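# Drop the towel in the pedal bin, lid closed

## Task

Get the towel inside the pedal bin and leave the bin's lid closed over it.

## Robot and tools

Robot: two UR12e-style arms, left_arm (base near y = +0.72 m) and right_arm (base near y = -0.62 m), each ending in a sixteen-motor hand with index, middle, ring and thumb. The right arm has a right hand; the left arm has its mirror image. Cameras: cam_high (672x504, on a stand behind the arms), cam_left_wrist and cam_right_wrist (616x616 fisheye).

Frames. Scene frame: origin at table-top height halfway between the arms' nominal bases, +x away from the robot over the table, +y toward left_arm, +z up (image sides do not match arm names). Reported hand positions (m), quaternions (wxyz) and velocities use this frame. Offsets you send use the Hand target's own axes: +z points along straight fingers toward the tips, +y leaves the palm's face (the palm sits on the -y side), +x runs across the palm away from the thumb on the right hand and toward the thumb on the left hand.

A row is 48 numbers, each in [-1, 1], always for both arms: left dx, dy, dz, rx, ry, rz; then 16 left hand motor numbers; left current_limit, speed; then the same 24 for the right. Motor order in every row and result list: index_mcp, index_abd, index_pip, index_dip, middle_mcp, middle_abd, middle_pip, middle_dip, ring_mcp, ring_abd, ring_pip, ring_dip, thumb_cmc, thumb_axl, thumb_mcp, thumb_ipl.

Pose numbers are offsets, not poses: they count from that arm's Hand target as it stood when the action or move began, in that target's own axes. 1.0 equals 0.6 m of travel or 180 degrees; rx, ry, rz form one rotation vector. Six zeros hold the arm at its Hand target (and re-request it if the hand has settled short). Repeating an offset moves the arm further each time.

Hand numbers are absolute hinge goals scaled between each hinge's two stops; a 0 is a real goal, not 'leave alone'. To keep a hand unchanged, send back its hand_goal, hand_current_limit and hand_speed. Short form: put grasp numbers a, b, c, d in the first four hand places and exactly 0 in the other twelve. All four 0 opens the hand; a (0 to 1) curls index and middle tips, b folds all three fingers at the knuckle, c brings the thumb across in front of the palm, d curls the ring finger. current_limit maps -1..+1 to 0..550 mA (never below 11); speed sets hinge rate to (speed+1)/2 of 8.5 rad/s. Initial values: +0.4 and -0.6; last values persist.

Tools:
- execute_actions(actions, cameras): actions is a list of actions; each action is up to 15 rows, one per 1/30 s step, a short table repeating its final row. Every row counts from the action's starting Hand target. Images come only with an empty list or when cameras names them (["all"] for all).
- move(target, speed, blend, stop_force, zero, blocking, cameras): target is one 48-number row or a list of up to 15 rows, all offsets from the same starting Hand targets. speed is top path speed in m/s, 0.002 to 3.2 (default 0.25; turning up to twice that in rad/s), one value or one per target. blend in m rounds corners of a list (0 = stop at each). stop_force, 4 to 120 N, ends an arm's path when its wrist sensor feels that much push against the motion; zero (default true) re-zeroes first. blocking=false returns after about 0.5 s while motion continues (not allowed with stop_force). Keep moves slow near contact; don't rely on stop_force while the hand is turning.
- wait(seconds 0 to 10, cameras): lets time pass with commands held.
- stop(cameras): brakes a running move.
- zoom_image(camera, region [x0, y0, x1, y1] pixels, at most 504 each way): closer look at the newest image of cam_high, cam_left_wrist or cam_right_wrist.
- zero_wrist_force(arm): tares that arm's force sensor.
- read_manual(section "licences"): licence texts only.
- finished_scene(scene 1): ends the scene for good; the towel must already be in the bin with the lid shut.

Results: each arm's end_effector_position, quaternion, velocities and Hand target (the pose later offsets start from); joint positions, velocities ('within noise' when still) and torques; hand_goal, hand_measured, hand_current_ma and hand_state per motor (moving, goal, blocked, overload); Wrist force and Wrist torque in the hand's own axes plus the peak since last shown; step readings for action calls. A move adds a 'move:' line: done, off_target, moving, held or fault, and limits=paced (pose clipped) or limits=held (steps withheld). Watch for MOTOR HOT, fault and HAND FAULT lines.

Cautions: commanded orientation is clipped to within 32 degrees of the current one each step. Never let the two arms or hands collide or pinch each other. Don't strike the bin or table hard, don't let the towel or anything fall or be left off the table, and don't release things while they move. Avoid paths passing right by an arm's own base. Hand motors drawing 495 mA or more for 5 s shut down; long stretched or loaded holds heat motors toward an 85 °C brake.

Each tool is called after ">>>" in YAML: its name, and indented under it one key for each argument.

## Session

>>> execute_actions:
  actions: []
  cameras: ["all"]

Scene clock: 0.00 s.
left_arm: end_effector_position=(+0.5314, +0.0885, +0.3977) hand_goal=(+0.754, +0.000, +0.576, +0.696, +0.754, +0.000, +0.576, +0.696, +0.754, +0.000, +0.576, +0.696, +0.714, +0.678, +0.226, +0.168) hand_measured=(+0.754, +0.000, +0.576, +0.696, +0.754, +0.000, +0.576, +0.696, +0.754, +0.000, +0.576, +0.696, +0.714, +0.678, +0.226, +0.168) hand_current_ma=(+0, +0, +0, +0, +0, +0, +0, +0, +0, +0, +0, +0, +0, +0, +0, +0) hand_state=(goal, goal, goal, goal, goal, goal, goal, goal, goal, goal, goal, goal, goal, goal, goal, goal) hand_current_limit=0.40 hand_speed=-0.60 end_effector_quat_wxyz=(-0.130, +0.927, -0.091, +0.340) | right_arm: end_effector_position=(+0.6474, -0.0969, +0.2862) hand_goal=(+0.754, +0.000, +0.576, +0.696, +0.754, +0.000, +0.576, +0.696, +0.754, +0.000, +0.576, +0.696, +0.714, +0.678, +0.226, +0.168) hand_measured=(+0.754, +0.000, +0.576, +0.696, +0.754, +0.000, +0.576, +0.696, +0.754, +0.000, +0.576, +0.696, +0.714, +0.678, +0.226, +0.168) hand_current_ma=(+0, +0, +0, +0, +0, +0, +0, +0, +0, +0, +0, +0, +0, +0, +0, +0) hand_state=(goal, goal, goal, goal, goal, goal, goal, goal, goal, goal, goal, goal, goal, goal, goal, goal) hand_current_limit=0.40 hand_speed=-0.60 end_effector_quat_wxyz=(+0.698, -0.535, -0.477, +0.001)
Joint positions: left_arm=[-1.427 -1.24 1.564 1.352 0.832 3.449] | right_arm=[0.205 -0.815 1.53 2.377 0.56 2.457]
Joint velocities: within noise
Joint torques (N m): no reading
Motor temperatures (°C): left_arm=[32 33 31 35 43 36] | right_arm=[33 30 33 37 38 38]
Wrist force (N): no reading
Wrist torque (N m): no reading
Wrist force, peak (N): no reading
Hand target: left_arm +0.5314, +0.0885, +0.3977; -0.130, +0.927, -0.091, +0.340 | right_arm +0.6474, -0.0969, +0.2862; +0.698, -0.535, -0.477, +0.001

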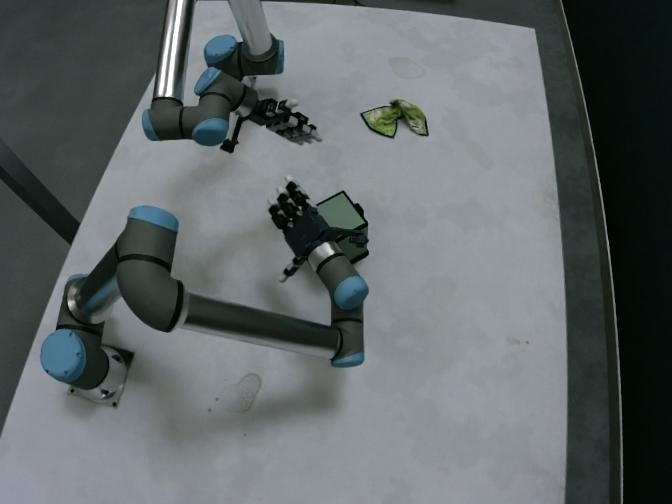

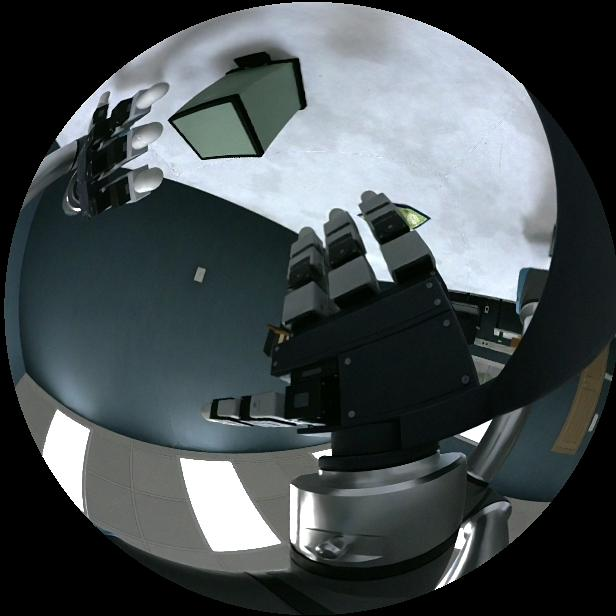

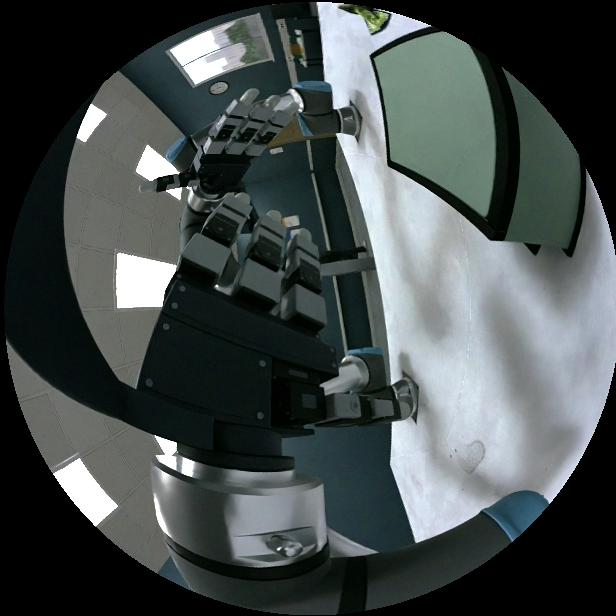

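>>> zoom_image:
  camera: "cam_high"
  region: [240, 160, 440, 310]

>>> zoom_image:
  camera: "cam_left_wrist"
  region: [60, 0, 460, 300]

>>> zoom_image:
  camera: "cam_right_wrist"
  region: [320, 0, 616, 300]

>>> zoom_image:
  camera: "cam_high"
  region: [340, 80, 460, 160]

Scaled by 2.520.

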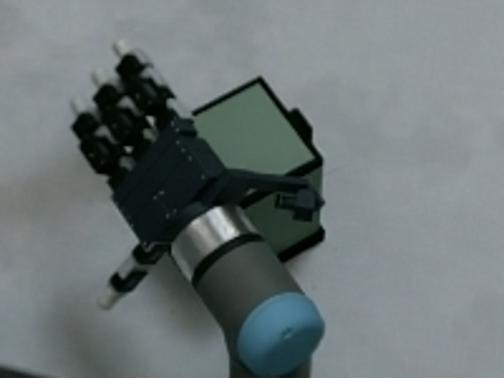

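Scaled by 1.260 from the camera's 616x616 image, which has a finer 880x880 frame.

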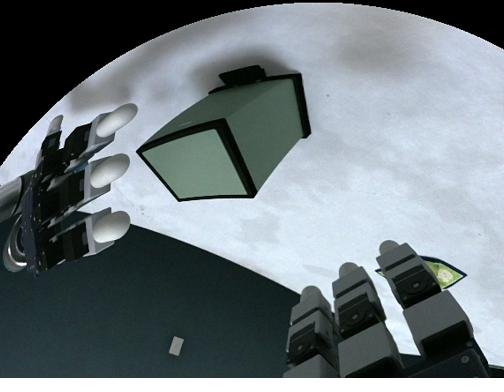

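Scaled by 1.680 from the camera's 616x616 image, which has a finer 880x880 frame.

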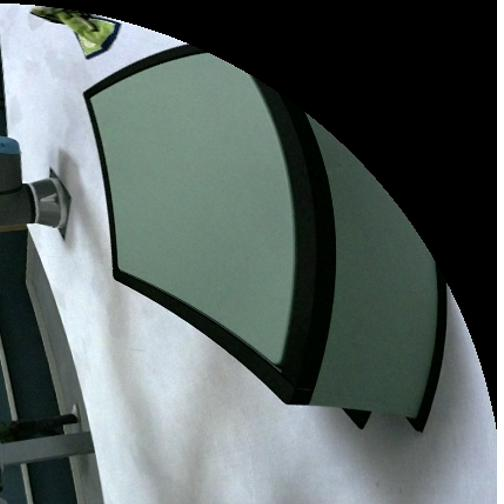

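Scaled by 4.200.

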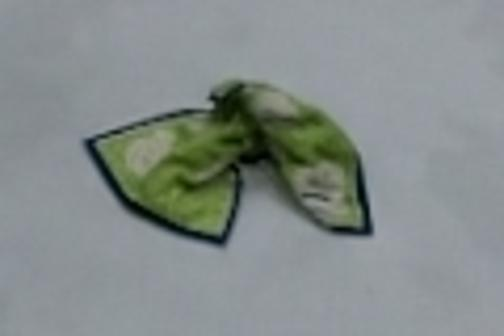

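>>> move:
  target:
    - [0,0,0,0,0,0, 0,0,0,0,0,0,0,0,0,0,0,0,0,0,0,0, 0.4,-0.6, -0.169,-0.369,-0.120,0,0,0, 0,0,0,0,0,0,0,0,0,0,0,0,0,0,0,0, 0.4,-0.6]
    - [0,0,0,0,0,0, 0,0,0,0,0,0,0,0,0,0,0,0,0,0,0,0, 0.4,-0.6, -0.238,-0.391,0.007,-0.4256,0.3894,0.451, 0,0,0,0,0,0,0,0,0,0,0,0,0,0,0,0, 0.4,-0.6]
  speed: 0.4
  blend: [0.05, 0]
  cameras: ["all"]

Scene clock: 227.77 s.
left_arm: end_effector_position=(+0.5314, +0.0885, +0.3977) hand_goal=(+0.750, +0.000, +0.580, +0.700, +0.750, +0.000, +0.580, +0.700, +0.750, +0.000, +0.580, +0.700, +0.710, +0.680, +0.230, +0.170) hand_measured=(+0.748, +0.000, +0.576, +0.698, +0.748, +0.000, +0.576, +0.698, +0.748, +0.000, +0.576, +0.698, +0.710, +0.678, +0.224, +0.168) hand_current_ma=(-1, +0, -3, -2, -1, +0, -3, -3, -1, +0, -3, -2, +0, -3, -9, -3) hand_state=(goal, goal, goal, goal, goal, goal, goal, goal, goal, goal, goal, goal, goal, goal, goal, goal) hand_current_limit=0.40 hand_speed=-0.60 end_effector_quat_wxyz=(-0.130, +0.927, -0.091, +0.340) | right_arm: end_effector_position=(+0.4476, -0.2672, +0.3667) hand_goal=(+0.750, +0.000, +0.580, +0.700, +0.750, +0.000, +0.580, +0.700, +0.750, +0.000, +0.580, +0.700, +0.710, +0.680, +0.230, +0.170) hand_measured=(+0.742, +0.000, +0.576, +0.696, +0.744, +0.000, +0.576, +0.696, +0.742, +0.000, +0.576, +0.698, +0.702, +0.678, +0.228, +0.168) hand_current_ma=(-2, +0, +0, +0, -2, +0, +0, +0, -2, +0, +0, +0, -2, +0, +0, +0) hand_state=(goal, goal, goal, goal, goal, goal, goal, goal, goal, goal, goal, goal, goal, goal, goal, goal) hand_current_limit=0.40 hand_speed=-0.60 end_effector_quat_wxyz=(-0.232, +0.857, -0.444, +0.119)
Joint positions: left_arm=[-1.427 -1.24 1.564 1.352 0.832 3.449] | right_arm=[0.309 -1.484 1.679 0.873 1.401 5.986]
Joint torques (N m): left_arm=[-3.28 -69.42 -41.74 4.27 -1.3 0.08] | right_arm=[2.16 -59.01 -29.61 -0.56 1.18 1.81]
Wrist force (N): left_arm=[0.2 -0.1 -0.4] | right_arm=[0.1 0.7 -0.5]
Wrist torque (N m): left_arm=[0.02 -0.04 0.02] | right_arm=[0.26 -0.30 -0.03]
Wrist force, peak (N): left_arm=[0.4 -0.1 -0.7] | right_arm=[-1.4 -2.9 -1.1]
Hand target: left_arm +0.5314, +0.0885, +0.3977; -0.130, +0.927, -0.091, +0.340 | right_arm +0.4475, -0.2673, +0.3667; -0.232, +0.857, -0.444, +0.120
Off the commanded pose: left_arm 0.000 m, 0 deg | right_arm 0.000 m, 0 deg.
move: done; blend cut to 0 m at target 1

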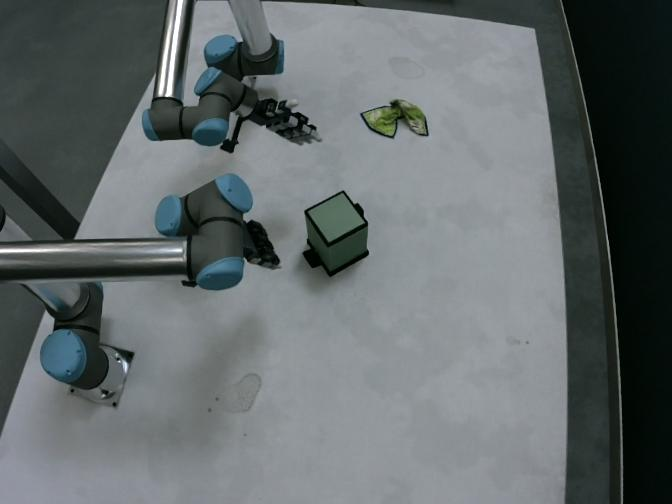

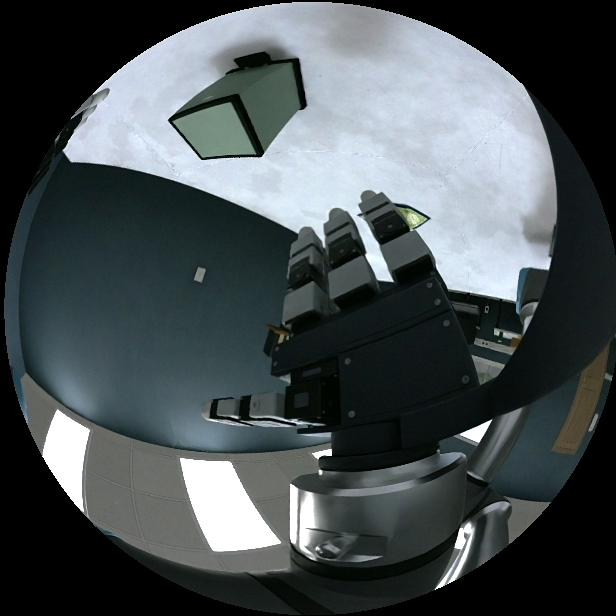

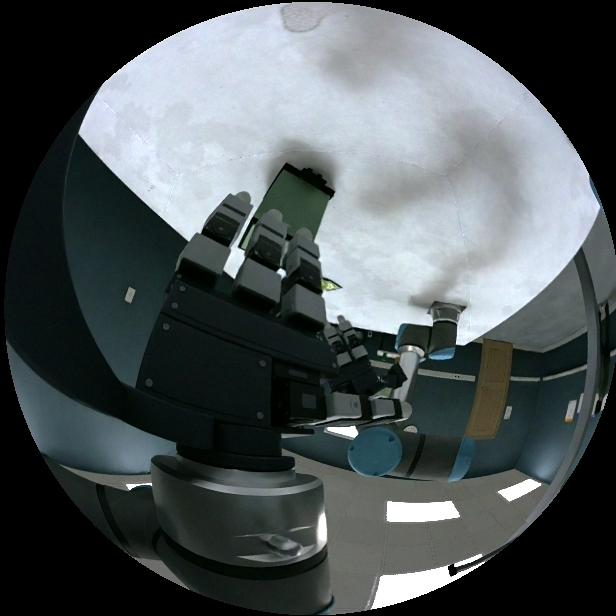

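>>> zoom_image:
  camera: "cam_high"
  region: [280, 170, 400, 290]

>>> zoom_image:
  camera: "cam_right_wrist"
  region: [200, 130, 380, 310]

>>> zoom_image:
  camera: "cam_high"
  region: [350, 80, 440, 150]

Scaled by 4.200.

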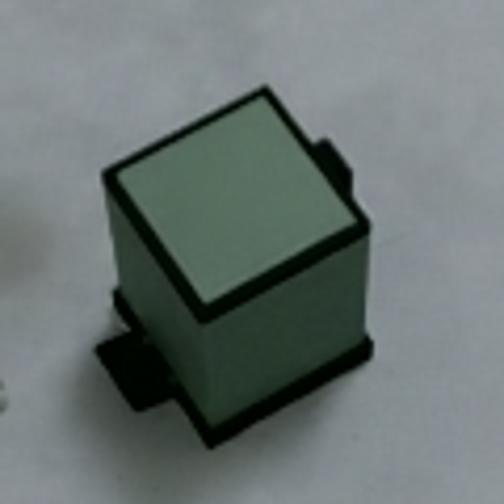

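Scaled by 2.800 from the camera's 616x616 image, which has a finer 880x880 frame.

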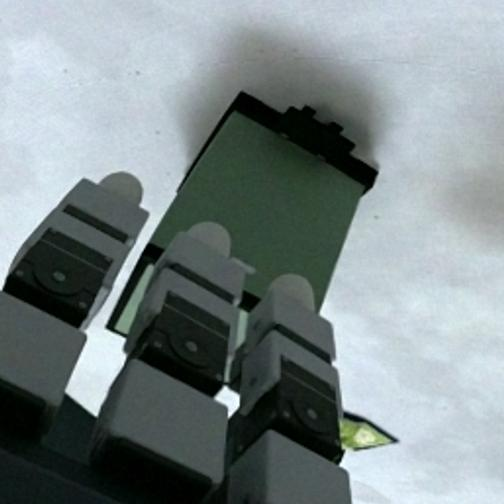

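Scaled by 5.600.

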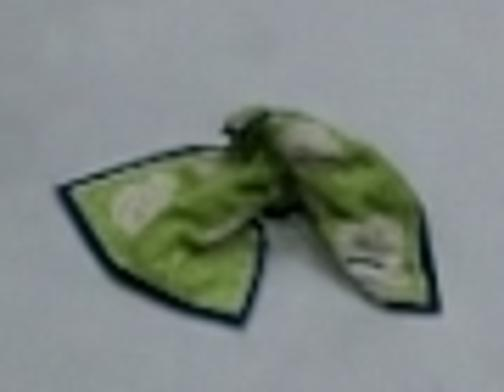

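>>> zoom_image:
  camera: "cam_right_wrist"
  region: [300, 360, 440, 450]

>>> zoom_image:
  camera: "cam_high"
  region: [230, 200, 300, 290]

>>> zoom_image:
  camera: "cam_high"
  region: [250, 80, 340, 160]

>>> zoom_image:
  camera: "cam_left_wrist"
  region: [190, 180, 450, 440]

>>> zoom_image:
  camera: "cam_high"
  region: [30, 320, 150, 420]

Scaled by 3.600 from the camera's 616x616 image, which has a finer 880x880 frame.

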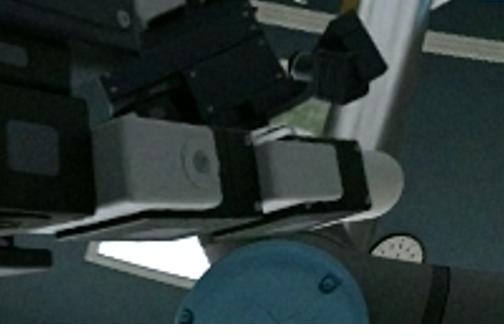

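Scaled by 5.600.

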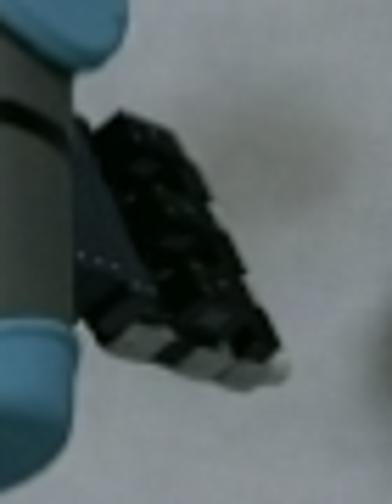

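Scaled by 5.600.

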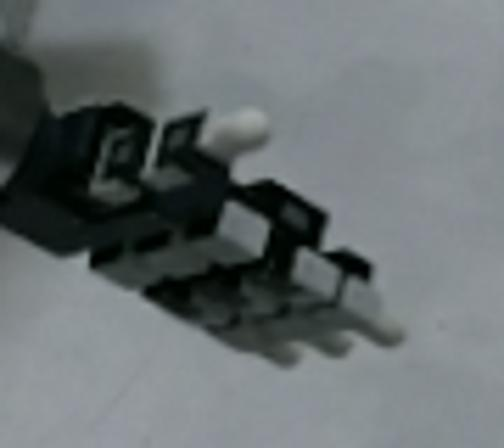

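Scaled by 1.938 from the camera's 616x616 image, which has a finer 880x880 frame.

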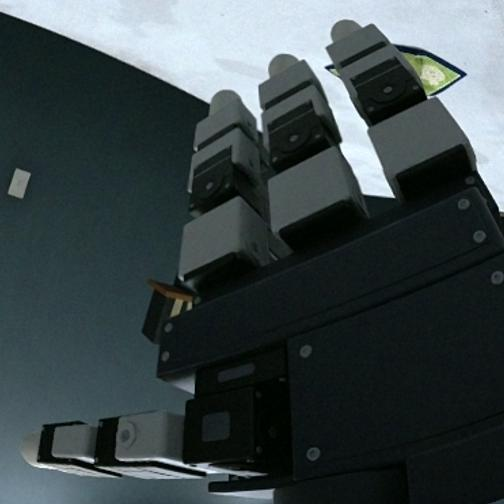

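Scaled by 4.200.

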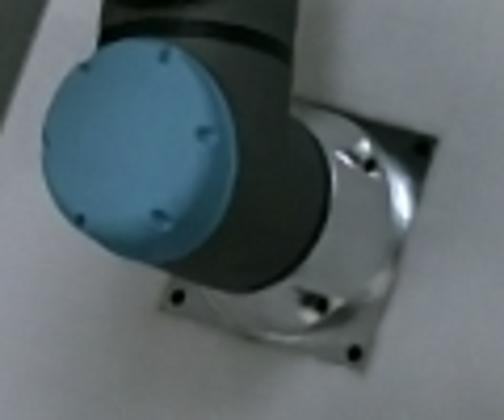

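>>> move:
  target: [0.0689,-0.9765,0.6127,-0.1134,0.3123,0.5741, 0,0,0,0,0,0,0,0,0,0,0,0,0,0,0,0, 0.4,-0.6, -0.0423,-0.0443,0.3687,0,-0.0133,-0.023, 0.75,-0.06,0.58,0.70,0.75,0.06,0.58,0.70,-0.1,0.001,0.0,0.7,0.71,0.68,0.23,0.17, 0.75,-0.6]
  speed: 0.5
  cameras: ["all"]

Scene clock: 532.70 s.
left_arm: end_effector_position=(+0.8504, +0.6993, +0.3297) hand_goal=(+0.750, +0.000, +0.580, +0.700, +0.750, +0.000, +0.580, +0.700, +0.750, +0.000, +0.580, +0.700, +0.710, +0.680, +0.230, +0.170) hand_measured=(+0.742, +0.000, +0.576, +0.698, +0.742, +0.000, +0.576, +0.698, +0.742, +0.000, +0.576, +0.698, +0.704, +0.678, +0.226, +0.168) hand_current_ma=(-11, +0, -3, -2, -11, +0, -3, -3, -11, +0, -3, -2, -9, -3, -8, -3) hand_state=(goal, goal, goal, goal, goal, goal, goal, goal, goal, goal, goal, goal, goal, goal, goal, goal) hand_current_limit=0.40 hand_speed=-0.60 end_effector_quat_wxyz=(+0.134, -0.403, +0.696, -0.579) | right_arm: end_effector_position=(+0.5425, -0.1689, +0.1890) hand_goal=(+0.750, -0.060, +0.580, +0.700, +0.750, +0.060, +0.580, +0.700, -0.100, +0.002, +0.000, +0.700, +0.710, +0.680, +0.230, +0.170) hand_measured=(+0.742, -0.056, +0.576, +0.696, +0.744, +0.056, +0.576, +0.696, -0.086, +0.000, +0.006, +0.698, +0.702, +0.678, +0.228, +0.168) hand_current_ma=(-2, +0, +0, +0, -2, +0, +0, +0, +6, +0, +1, +0, -2, +0, +0, +0) hand_state=(goal, goal, goal, goal, goal, goal, goal, goal, goal, goal, goal, goal, goal, goal, goal, goal) hand_current_limit=0.75 hand_speed=-0.60 end_effector_quat_wxyz=(-0.237, +0.875, -0.408, +0.110)
Joint positions: left_arm=[-0.017 -1.319 1.66 0.076 2.335 6.284] | right_arm=[0.412 -1.171 1.609 0.628 1.41 6.003]
Joint torques (N m): left_arm=[5.99 -55.11 -39.09 -1.17 0.95 -3.27] | right_arm=[-7.95 -81.99 -25.87 5.59 2.72 0.69]
Wrist force (N): left_arm=[0.9 1.5 -0.9] | right_arm=[-0.2 0.6 -0.4]
Wrist torque (N m): left_arm=[0.13 -0.06 0.09] | right_arm=[0.31 -0.28 -0.18]
Wrist force, peak (N): left_arm=[-0.2 2.3 -1.8] | right_arm=[0.4 0.7 -1.3]
Hand target: left_arm +0.8504, +0.6998, +0.3297; +0.145, -0.280, +0.842, -0.438 | right_arm +0.5425, -0.1689, +0.1890; -0.237, +0.875, -0.408, +0.110
Off the commanded pose: left_arm 0.000 m, 27 deg | right_arm 0.000 m, 0 deg.
joint sent to its limit (left arm) — joint 6 (wrist 3), upper limit. The joint targets are off in orientation, not in position.
move: off_target (left_arm)

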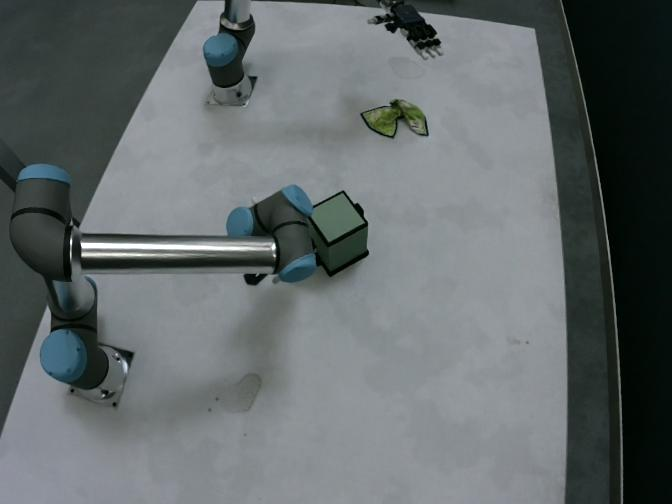

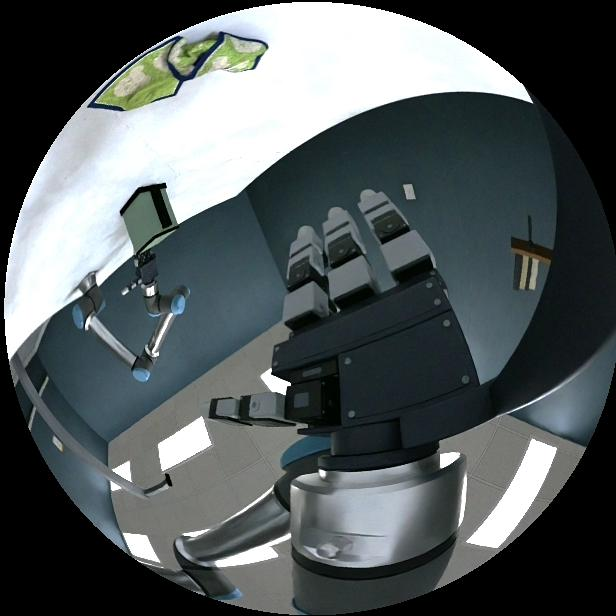

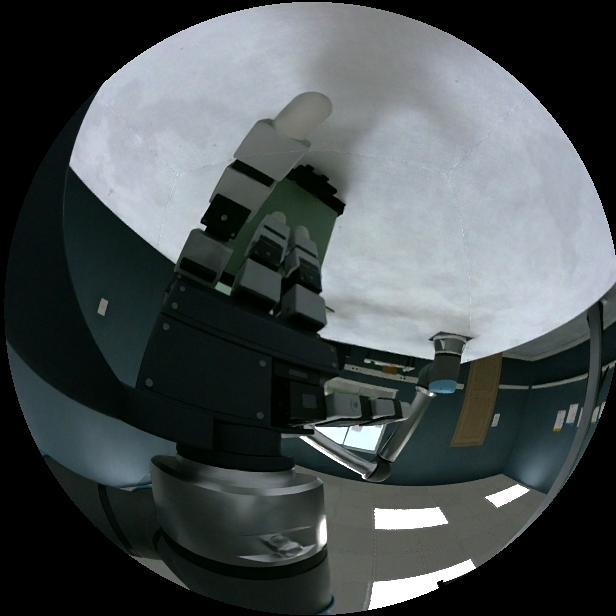

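>>> zoom_image:
  camera: "cam_left_wrist"
  region: [70, 10, 290, 130]

>>> zoom_image:
  camera: "cam_right_wrist"
  region: [200, 80, 380, 260]

>>> zoom_image:
  camera: "cam_left_wrist"
  region: [100, 160, 220, 310]

Scaled by 2.291 from the camera's 616x616 image, which has a finer 880x880 frame.

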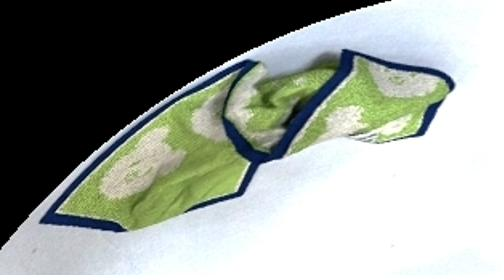

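Scaled by 2.800 from the camera's 616x616 image, which has a finer 880x880 frame.

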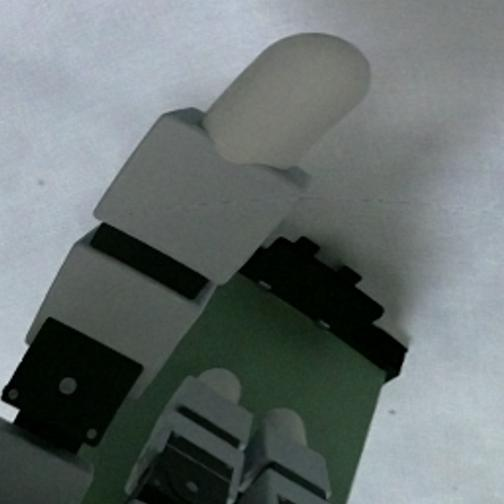

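Scaled by 3.360 from the camera's 616x616 image, which has a finer 880x880 frame.

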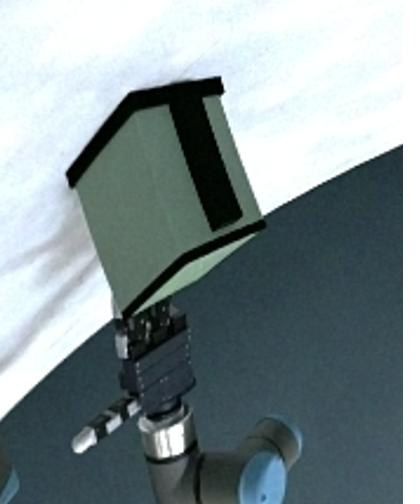

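>>> move:
  target: [0,0,0,0,0,0, 0,0,0,0,0,0,0,0,0,0,0,0,0,0,0,0, 0.4,-0.6, -0.0068,0.1167,0.1733,0,0,0, 0.75,-0.06,0.58,0.70,0.75,0.06,0.58,0.70,-0.1,0.001,0.0,0.7,0.71,0.68,0.23,0.17, 0.75,-0.6]
  speed: 0.04
  stop_force: 15
  cameras: ["all"]

Scene clock: 644.17 s.
left_arm: end_effector_position=(+0.8504, +0.6993, +0.3297) hand_goal=(+0.750, +0.000, +0.580, +0.700, +0.750, +0.000, +0.580, +0.700, +0.750, +0.000, +0.580, +0.700, +0.710, +0.680, +0.230, +0.170) hand_measured=(+0.742, +0.000, +0.576, +0.698, +0.742, +0.000, +0.576, +0.698, +0.742, +0.000, +0.576, +0.698, +0.704, +0.678, +0.226, +0.168) hand_current_ma=(-11, +0, -3, -2, -11, +0, -3, -3, -11, +0, -3, -2, -9, -3, -8, -3) hand_state=(goal, goal, goal, goal, goal, goal, goal, goal, goal, goal, goal, goal, goal, goal, goal, goal) hand_current_limit=0.40 hand_speed=-0.60 end_effector_quat_wxyz=(+0.134, -0.403, +0.696, -0.579) | right_arm: end_effector_position=(+0.5356, -0.1705, +0.0922) hand_goal=(+0.750, -0.060, +0.580, +0.700, +0.750, +0.060, +0.580, +0.700, -0.100, +0.002, +0.000, +0.700, +0.710, +0.680, +0.230, +0.170) hand_measured=(+0.744, -0.060, +0.576, +0.692, +0.746, +0.056, +0.574, +0.688, -0.086, +0.000, +0.006, +0.698, +0.702, +0.678, +0.228, +0.168) hand_current_ma=(-1, +0, -1, -2, -1, -1, -1, -4, +5, +0, +1, +0, -2, +0, +0, +0) hand_state=(goal, goal, goal, goal, goal, goal, goal, goal, goal, goal, goal, goal, goal, goal, goal, goal) hand_current_limit=0.75 hand_speed=-0.60 end_effector_quat_wxyz=(-0.237, +0.875, -0.408, +0.110)
Joint positions: left_arm=[-0.017 -1.319 1.66 0.076 2.335 6.284] | right_arm=[0.413 -1.102 1.699 0.469 1.411 6.005]
Joint torques (N m): left_arm=[-11.19 -55.91 -46.83 2.6 -0.49 -3.27] | right_arm=[-0.39 -71.69 -46.25 -2.08 1.87 -0.41]
Wrist force (N): left_arm=[1.0 1.4 -0.7] | right_arm=[0.5 -0.8 -19.7]
Wrist torque (N m): left_arm=[0.11 -0.08 0.11] | right_arm=[1.74 -0.19 -0.14]
Wrist force, peak (N): left_arm=[1.0 1.8 -0.8] | right_arm=[0.7 -3.1 -40.8]
Hand target: left_arm +0.8504, +0.6993, +0.3297; +0.134, -0.403, +0.696, -0.579 (not the last commanded pose) | right_arm +0.5356, -0.1705, +0.0922; -0.237, +0.875, -0.408, +0.110 (not the last commanded pose)
Off the commanded pose: left_arm 0.000 m, 27 deg | right_arm 0.028 m, 0 deg.
move: contact (right_arm), off_target (left_arm)

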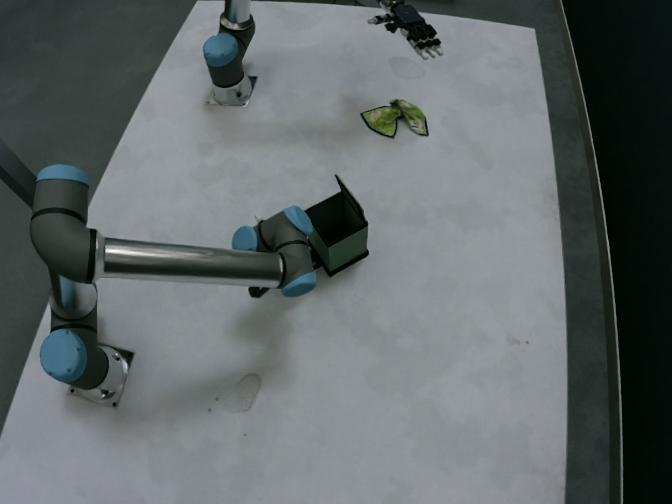

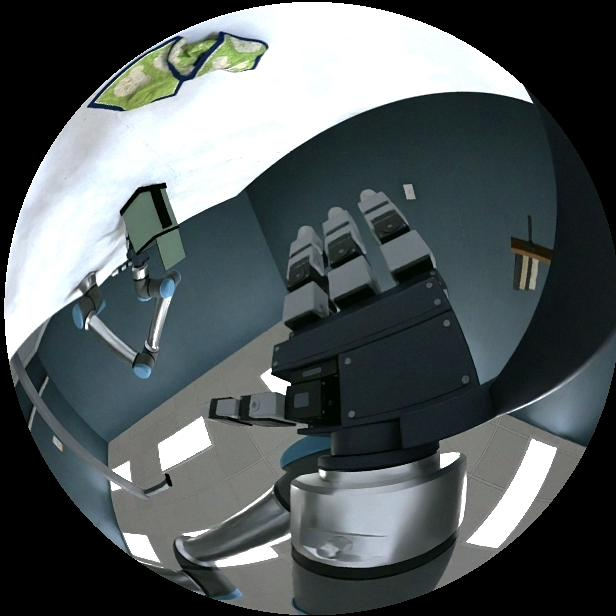

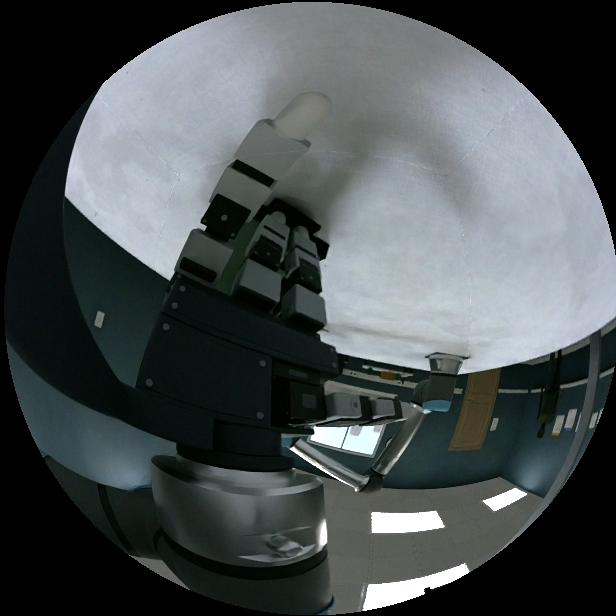

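>>> zoom_image:
  camera: "cam_high"
  region: [290, 160, 390, 280]

>>> zoom_image:
  camera: "cam_left_wrist"
  region: [100, 160, 220, 310]

>>> zoom_image:
  camera: "cam_right_wrist"
  region: [200, 150, 350, 300]

Scaled by 4.200.

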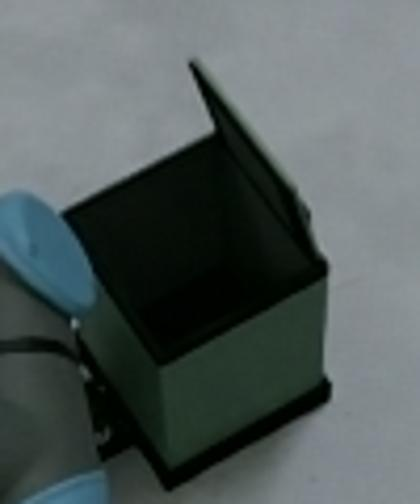

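Scaled by 3.360 from the camera's 616x616 image, which has a finer 880x880 frame.

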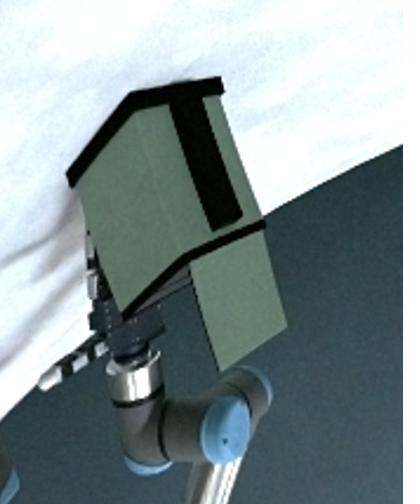

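Scaled by 3.360 from the camera's 616x616 image, which has a finer 880x880 frame.

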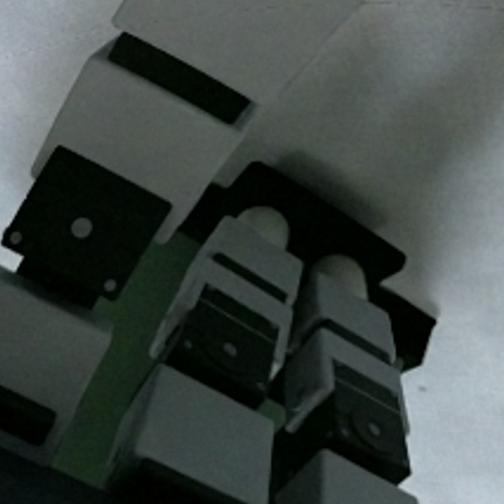

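>>> move:
  target:
    - [0,0,0,0,0,-0.6111, -0.12,0.001,0.3025,0.79,-0.0375,0.001,0.49,0.925,-0.1,0.001,-0.6,0.001,-0.565,0.68,0.0425,0.1475, 0.4,-0.6, 0,0,0,0,0,0, 0.75,-0.06,0.58,0.70,0.75,0.06,0.58,0.70,-0.1,0.001,0.0,0.7,0.71,0.68,0.23,0.17, 0.75,-0.6]
    - [0,0,0,0,0,0.7778, -0.12,0.001,0.3025,0.79,-0.0375,0.001,0.49,0.925,-0.1,0.001,-0.6,0.001,-0.565,0.68,0.0425,0.1475, 0.4,-0.6, 0,0,0,0,0,0, 0.75,-0.06,0.58,0.70,0.75,0.06,0.58,0.70,-0.1,0.001,0.0,0.7,0.71,0.68,0.23,0.17, 0.75,-0.6]
    - [0.0433,0.1443,0.2153,0.0645,0.0711,0.2188, -0.12,0.001,0.3025,0.79,-0.0375,0.001,0.49,0.925,-0.1,0.001,-0.6,0.001,-0.565,0.68,0.0425,0.1475, 0.4,-0.6, 0,0,0,0,0,0, 0.75,-0.06,0.58,0.70,0.75,0.06,0.58,0.70,-0.1,0.001,0.0,0.7,0.71,0.68,0.23,0.17, 0.75,-0.6]
  speed: 0.8
  blend: [0.03, 0.03, 0]
  cameras: ["all"]

Scene clock: 895.37 s.
left_arm: end_effector_position=(+0.8504, +0.6999, +0.3288) hand_goal=(-0.120, +0.002, +0.302, +0.790, -0.038, +0.002, +0.490, +0.926, -0.100, +0.002, -0.600, +0.002, -0.564, +0.680, +0.042, +0.148) hand_measured=(-0.114, +0.000, +0.304, +0.788, -0.032, +0.000, +0.490, +0.924, -0.096, +0.000, -0.598, +0.004, -0.570, +0.678, +0.042, +0.150) hand_current_ma=(+7, -2, +1, -2, +9, -2, +0, -2, +6, -1, +1, +2, -7, -3, +0, +1) hand_state=(goal, goal, goal, goal, goal, goal, goal, goal, goal, goal, goal, goal, goal, goal, goal, goal) hand_current_limit=0.40 hand_speed=-0.60 end_effector_quat_wxyz=(+0.475, +0.802, +0.087, +0.352) | right_arm: end_effector_position=(+0.5356, -0.1705, +0.0922) hand_goal=(+0.750, -0.060, +0.580, +0.700, +0.750, +0.060, +0.580, +0.700, -0.100, +0.002, +0.000, +0.700, +0.710, +0.680, +0.230, +0.170) hand_measured=(+0.744, -0.060, +0.576, +0.692, +0.746, +0.056, +0.574, +0.688, -0.086, +0.000, +0.006, +0.698, +0.702, +0.678, +0.228, +0.168) hand_current_ma=(-1, +0, -1, -2, -1, -1, -1, -4, +5, +0, +1, +0, -2, +0, +0, +0) hand_state=(goal, goal, goal, goal, goal, goal, goal, goal, goal, goal, goal, goal, goal, goal, goal, goal) hand_current_limit=0.75 hand_speed=-0.60 end_effector_quat_wxyz=(-0.237, +0.875, -0.408, +0.110)
Joint positions: left_arm=[0.016 -1.258 1.881 -0.176 2.368 4.001] | right_arm=[0.413 -1.102 1.699 0.469 1.411 6.005]
Joint torques (N m): left_arm=[9.41 -54.95 -46.65 2.82 2.75 -3.07] | right_arm=[-3.32 -72.35 -46.05 -2.73 -1.5 -2]
Wrist force (N): left_arm=[-0.4 -2.3 -1.3] | right_arm=[0.9 0.0 -19.7]
Wrist torque (N m): left_arm=[0.03 0.22 0.14] | right_arm=[1.82 -0.22 -0.11]
Wrist force, peak (N): left_arm=[-3.3 -2.7 -1.4] | right_arm=[0.8 -0.3 -20.3]
Hand target: left_arm +0.8504, +0.6999, +0.3288; +0.475, +0.802, +0.087, +0.352 (not the last commanded pose) | right_arm +0.5356, -0.1705, +0.0922; -0.237, +0.875, -0.408, +0.110
Off the commanded pose: left_arm 0.157 m, 172 deg | right_arm 0.000 m, 0 deg.
move: held (left_arm; a check stopped the path); path passed 1 of 3 targets; blend cut to 0 m at target 1; limits=held
pose unreachable (left arm): on one or more control steps of this call, first in action 0 (counted from 0), this arm could not follow its commanded pose, so it was not sent that pose on those steps. It may still have moved: this result reports where it is.
cause: moving toward the commanded pose would bring two parts of the arm too close to each other (joints 4 (wrist 1) to 6 (wrist 3) lie between them).

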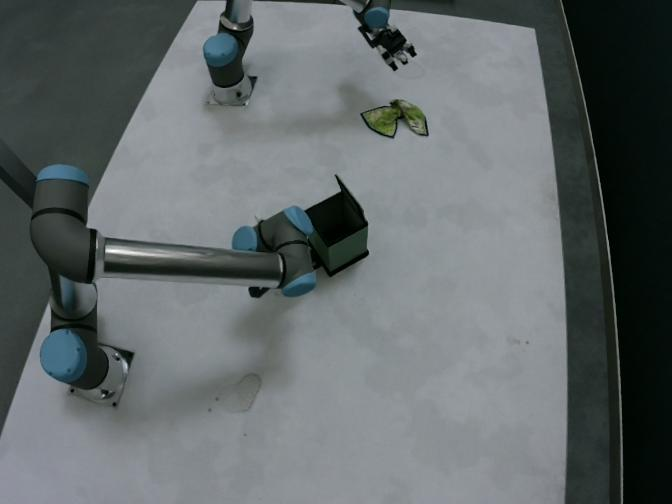

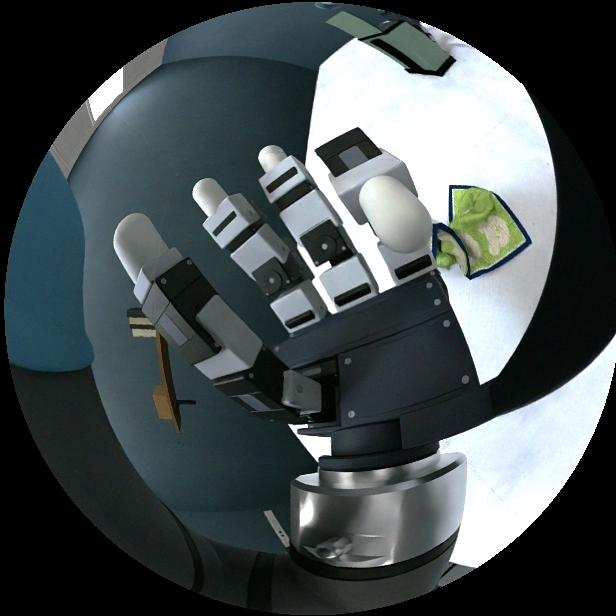

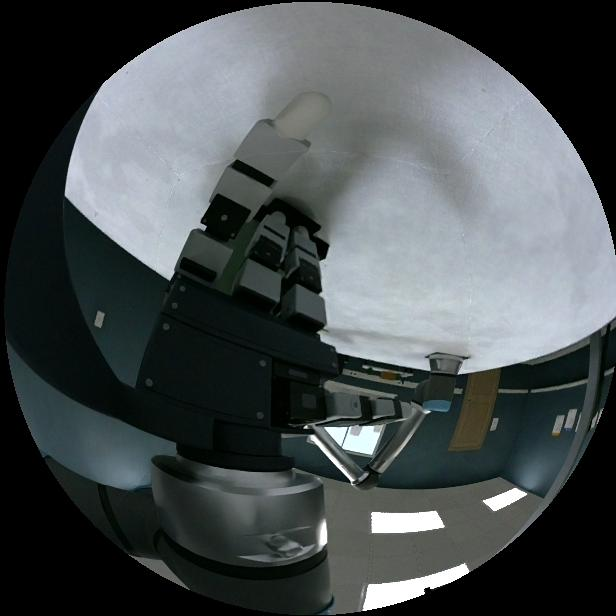

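>>> move:
  target:
    - [0,0,0,0.1802,0.3077,-0.1128, -0.12,0.001,0.3025,0.79,-0.0375,0.001,0.49,0.925,-0.1,0.001,-0.6,0.001,-0.565,0.68,0.0425,0.1475, 0.4,-0.6, 0,0,0,0,0,0, 0.75,-0.06,0.58,0.70,0.75,0.06,0.58,0.70,-0.1,0.001,0.0,0.7,0.71,0.68,0.23,0.17, 0.75,-0.6]
    - [0.009,0.0567,0.0582,-0.1524,0.5832,-0.5281, -0.12,0.001,0.3025,0.79,-0.0375,0.001,0.49,0.925,-0.1,0.001,-0.6,0.001,-0.565,0.68,0.0425,0.1475, 0.4,-0.6, 0,0,0,0,0,0, 0.75,-0.06,0.58,0.70,0.75,0.06,0.58,0.70,-0.1,0.001,0.0,0.7,0.71,0.68,0.23,0.17, 0.75,-0.6]
    - [-0.103,-0.1002,0.1637,0.651,-0.2611,0.511, -0.12,0.001,0.3025,0.79,-0.0375,0.001,0.49,0.925,-0.1,0.001,-0.6,0.001,-0.565,0.68,0.0425,0.1475, 0.4,-0.6, 0,0,0,0,0,0, 0.75,-0.06,0.58,0.70,0.75,0.06,0.58,0.70,-0.1,0.001,0.0,0.7,0.71,0.68,0.23,0.17, 0.75,-0.6]
  speed: 0.6
  blend: [0.03, 0.03, 0]
  cameras: ["all"]

Scene clock: 1041.10 s.
left_arm: end_effector_position=(+0.8503, +0.7006, +0.3291) hand_goal=(-0.120, +0.002, +0.302, +0.790, -0.038, +0.002, +0.490, +0.926, -0.100, +0.002, -0.600, +0.002, -0.564, +0.680, +0.042, +0.148) hand_measured=(-0.114, +0.000, +0.304, +0.788, -0.030, +0.000, +0.490, +0.924, -0.094, +0.000, -0.600, +0.004, -0.570, +0.678, +0.040, +0.150) hand_current_ma=(+9, -2, +1, -2, +12, -2, +1, -2, +7, -1, +1, +2, -7, -2, -1, +1) hand_state=(goal, goal, goal, goal, goal, goal, goal, goal, goal, goal, goal, goal, goal, goal, goal, goal) hand_current_limit=0.40 hand_speed=-0.60 end_effector_quat_wxyz=(+0.461, +0.798, +0.117, +0.369) | right_arm: end_effector_position=(+0.5356, -0.1705, +0.0922) hand_goal=(+0.750, -0.060, +0.580, +0.700, +0.750, +0.060, +0.580, +0.700, -0.100, +0.002, +0.000, +0.700, +0.710, +0.680, +0.230, +0.170) hand_measured=(+0.744, -0.060, +0.576, +0.692, +0.746, +0.056, +0.574, +0.688, -0.086, +0.000, +0.006, +0.698, +0.702, +0.678, +0.228, +0.168) hand_current_ma=(-1, +0, -1, -2, -1, -1, -1, -4, +5, +0, +1, +0, -2, +0, +0, +0) hand_state=(goal, goal, goal, goal, goal, goal, goal, goal, goal, goal, goal, goal, goal, goal, goal, goal) hand_current_limit=0.75 hand_speed=-0.60 end_effector_quat_wxyz=(-0.237, +0.875, -0.408, +0.110)
Joint positions: left_arm=[-0.004 -1.292 1.922 -0.22 2.284 3.948] | right_arm=[0.413 -1.102 1.699 0.469 1.411 6.005]
Joint torques (N m): left_arm=[9.68 -52.62 -42.75 2.4 -1.01 3.4] | right_arm=[-4.34 -71.7 -45.94 -2.81 -1.41 -2.04]
Wrist force (N): left_arm=[-0.1 -1.9 -1.3] | right_arm=[0.2 -0.6 -19.2]
Wrist torque (N m): left_arm=[0.08 0.16 0.07] | right_arm=[1.75 -0.18 -0.15]
Wrist force, peak (N): left_arm=[0.0 -2.2 -3.2] | right_arm=[0.4 -0.7 -20.2]
Hand target: left_arm +0.8503, +0.7006, +0.3291; +0.461, +0.798, +0.117, +0.369 (not the last commanded pose) | right_arm +0.5356, -0.1705, +0.0922; -0.237, +0.875, -0.408, +0.110
Off the commanded pose: left_arm 0.131 m, 156 deg | right_arm 0.000 m, 0 deg.
move: held (left_arm; a check stopped the path); path passed 0 of 3 targets; limits=held
pose unreachable (left arm): on one or more control steps of this call, first in action 0 (counted from 0), this arm could not follow its commanded pose, so it was not sent that pose on those steps. It may still have moved: this result reports where it is.
cause: moving toward the commanded pose would bring two parts of the arm too close to each other (joints 4 (wrist 1) to 6 (wrist 3) lie between them).

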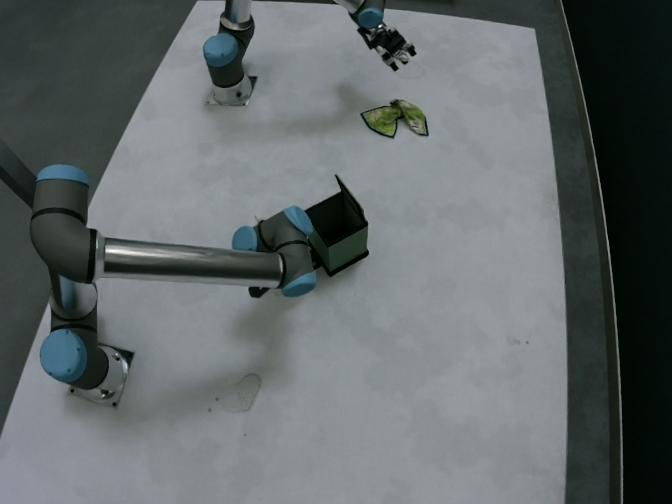

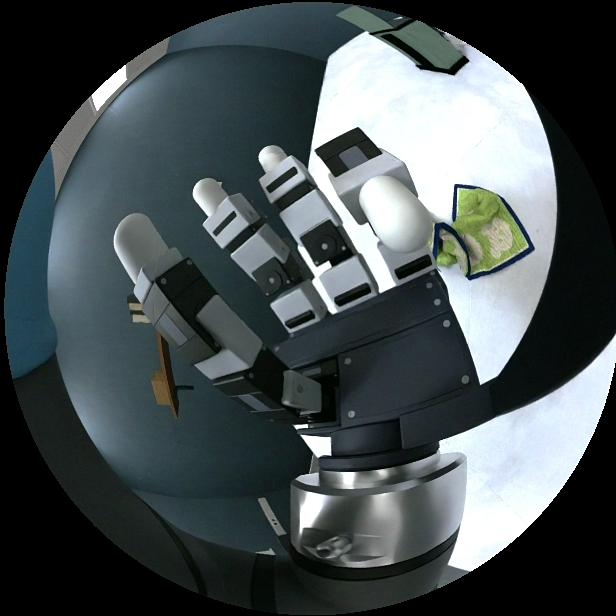

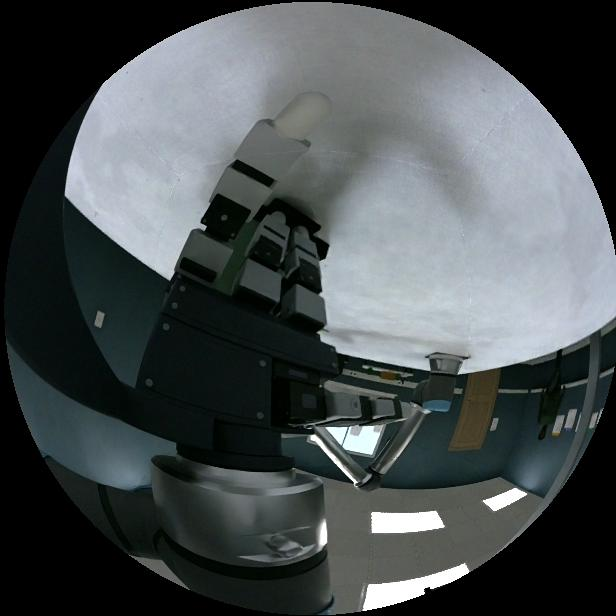

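>>> move:
  target:
    - [0,0,0,0,0,0.45, -0.12,0.001,0.3025,0.79,-0.0375,0.001,0.49,0.925,-0.1,0.001,-0.6,0.001,-0.565,0.68,0.0425,0.1475, 0.4,-0.6, 0,0,0,0,0,0, 0.75,-0.06,0.58,0.70,0.75,0.06,0.58,0.70,-0.1,0.001,0.0,0.7,0.71,0.68,0.23,0.17, 0.75,-0.6]
    - [0,0,0,0.1557,0.0407,0.4434, -0.12,0.001,0.3025,0.79,-0.0375,0.001,0.49,0.925,-0.1,0.001,-0.6,0.001,-0.565,0.68,0.0425,0.1475, 0.4,-0.6, 0,0,0,0,0,0, 0.75,-0.06,0.58,0.70,0.75,0.06,0.58,0.70,-0.1,0.001,0.0,0.7,0.71,0.68,0.23,0.17, 0.75,-0.6]
    - [0,0,0,0.0578,0.1374,-0.1286, -0.12,0.001,0.3025,0.79,-0.0375,0.001,0.49,0.925,-0.1,0.001,-0.6,0.001,-0.565,0.68,0.0425,0.1475, 0.4,-0.6, 0,0,0,0,0,0, 0.75,-0.06,0.58,0.70,0.75,0.06,0.58,0.70,-0.1,0.001,0.0,0.7,0.71,0.68,0.23,0.17, 0.75,-0.6]
    - [0,0,0,-0.0909,0.1597,-0.6989, -0.12,0.001,0.3025,0.79,-0.0375,0.001,0.49,0.925,-0.1,0.001,-0.6,0.001,-0.565,0.68,0.0425,0.1475, 0.4,-0.6, 0,0,0,0,0,0, 0.75,-0.06,0.58,0.70,0.75,0.06,0.58,0.70,-0.1,0.001,0.0,0.7,0.71,0.68,0.23,0.17, 0.75,-0.6]
    - [-0.1607,-0.0863,0.2203,-0.0463,0.1307,0.957, -0.12,0.001,0.3025,0.79,-0.0375,0.001,0.49,0.925,-0.1,0.001,-0.6,0.001,-0.565,0.68,0.0425,0.1475, 0.4,-0.6, 0,0,0,0,0,0, 0.75,-0.06,0.58,0.70,0.75,0.06,0.58,0.70,-0.1,0.001,0.0,0.7,0.71,0.68,0.23,0.17, 0.75,-0.6]
  speed: 0.7
  blend: [0.03, 0.03, 0.03, 0.03, 0]
  cameras: ["all"]

Scene clock: 1212.33 s.
left_arm: end_effector_position=(+0.8827, +0.5923, +0.2000) hand_goal=(-0.120, +0.002, +0.302, +0.790, -0.038, +0.002, +0.490, +0.926, -0.100, +0.002, -0.600, +0.002, -0.564, +0.680, +0.042, +0.148) hand_measured=(-0.122, +0.004, +0.304, +0.788, -0.040, +0.004, +0.490, +0.924, -0.098, +0.000, -0.600, +0.004, -0.558, +0.678, +0.040, +0.150) hand_current_ma=(-1, +1, +1, -2, -3, +1, +1, -2, +1, -1, +1, +2, +9, -1, -1, +1) hand_state=(goal, goal, goal, goal, goal, goal, goal, goal, goal, goal, goal, goal, goal, goal, goal, goal) hand_current_limit=0.40 hand_speed=-0.60 end_effector_quat_wxyz=(+0.318, -0.085, +0.738, -0.588) | right_arm: end_effector_position=(+0.5356, -0.1705, +0.0922) hand_goal=(+0.750, -0.060, +0.580, +0.700, +0.750, +0.060, +0.580, +0.700, -0.100, +0.002, +0.000, +0.700, +0.710, +0.680, +0.230, +0.170) hand_measured=(+0.744, -0.060, +0.576, +0.692, +0.746, +0.056, +0.574, +0.688, -0.086, +0.000, +0.006, +0.698, +0.702, +0.678, +0.228, +0.168) hand_current_ma=(-1, +0, -1, -2, -1, -1, -1, -4, +5, +0, +1, +0, -2, +0, +0, +0) hand_state=(goal, goal, goal, goal, goal, goal, goal, goal, goal, goal, goal, goal, goal, goal, goal, goal) hand_current_limit=0.75 hand_speed=-0.60 end_effector_quat_wxyz=(-0.237, +0.875, -0.408, +0.110)
Joint positions: left_arm=[-0.186 -1.275 1.902 -0.479 2.348 0.485] | right_arm=[0.413 -1.102 1.699 0.469 1.411 6.005]
Joint torques (N m): left_arm=[-15.79 -66.57 -44.56 -3.37 1.21 -2.11] | right_arm=[-5.09 -72.99 -46.05 -2.74 -1.32 -2.22]
Wrist force (N): left_arm=[2.9 1.5 -1.0] | right_arm=[0.4 -0.6 -19.7]
Wrist torque (N m): left_arm=[0.14 -0.25 0.05] | right_arm=[1.74 -0.17 -0.15]
Wrist force, peak (N): left_arm=[3.1 2.5 -0.7] | right_arm=[1.1 -0.8 -20.2]
Hand target: left_arm +0.8828, +0.5922, +0.2001; +0.318, -0.085, +0.738, -0.588 | right_arm +0.5356, -0.1705, +0.0922; -0.237, +0.875, -0.408, +0.110
Off the commanded pose: left_arm 0.000 m, 0 deg | right_arm 0.000 m, 0 deg.
move: done

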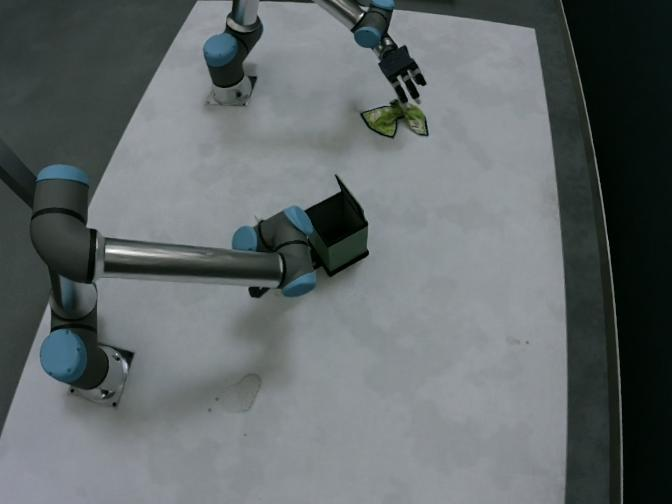

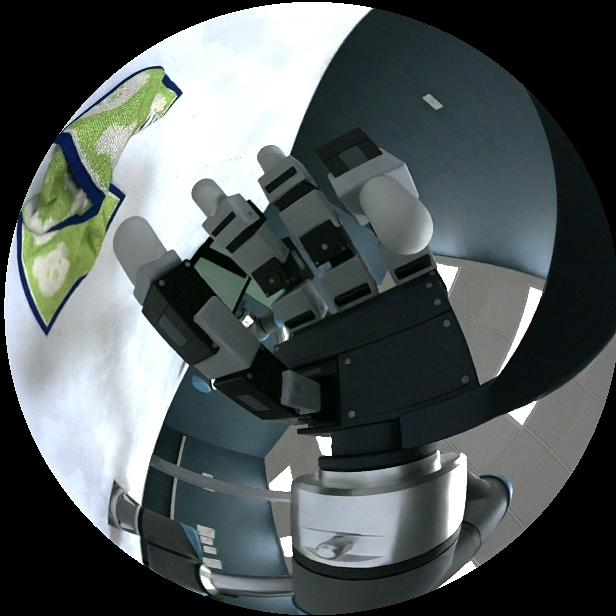

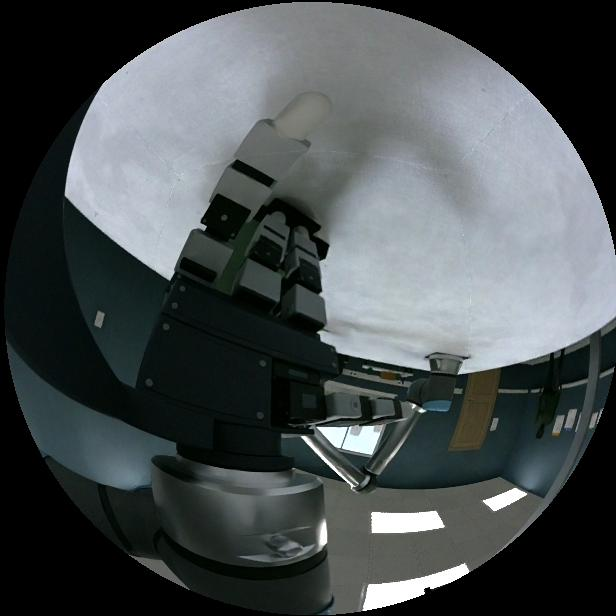

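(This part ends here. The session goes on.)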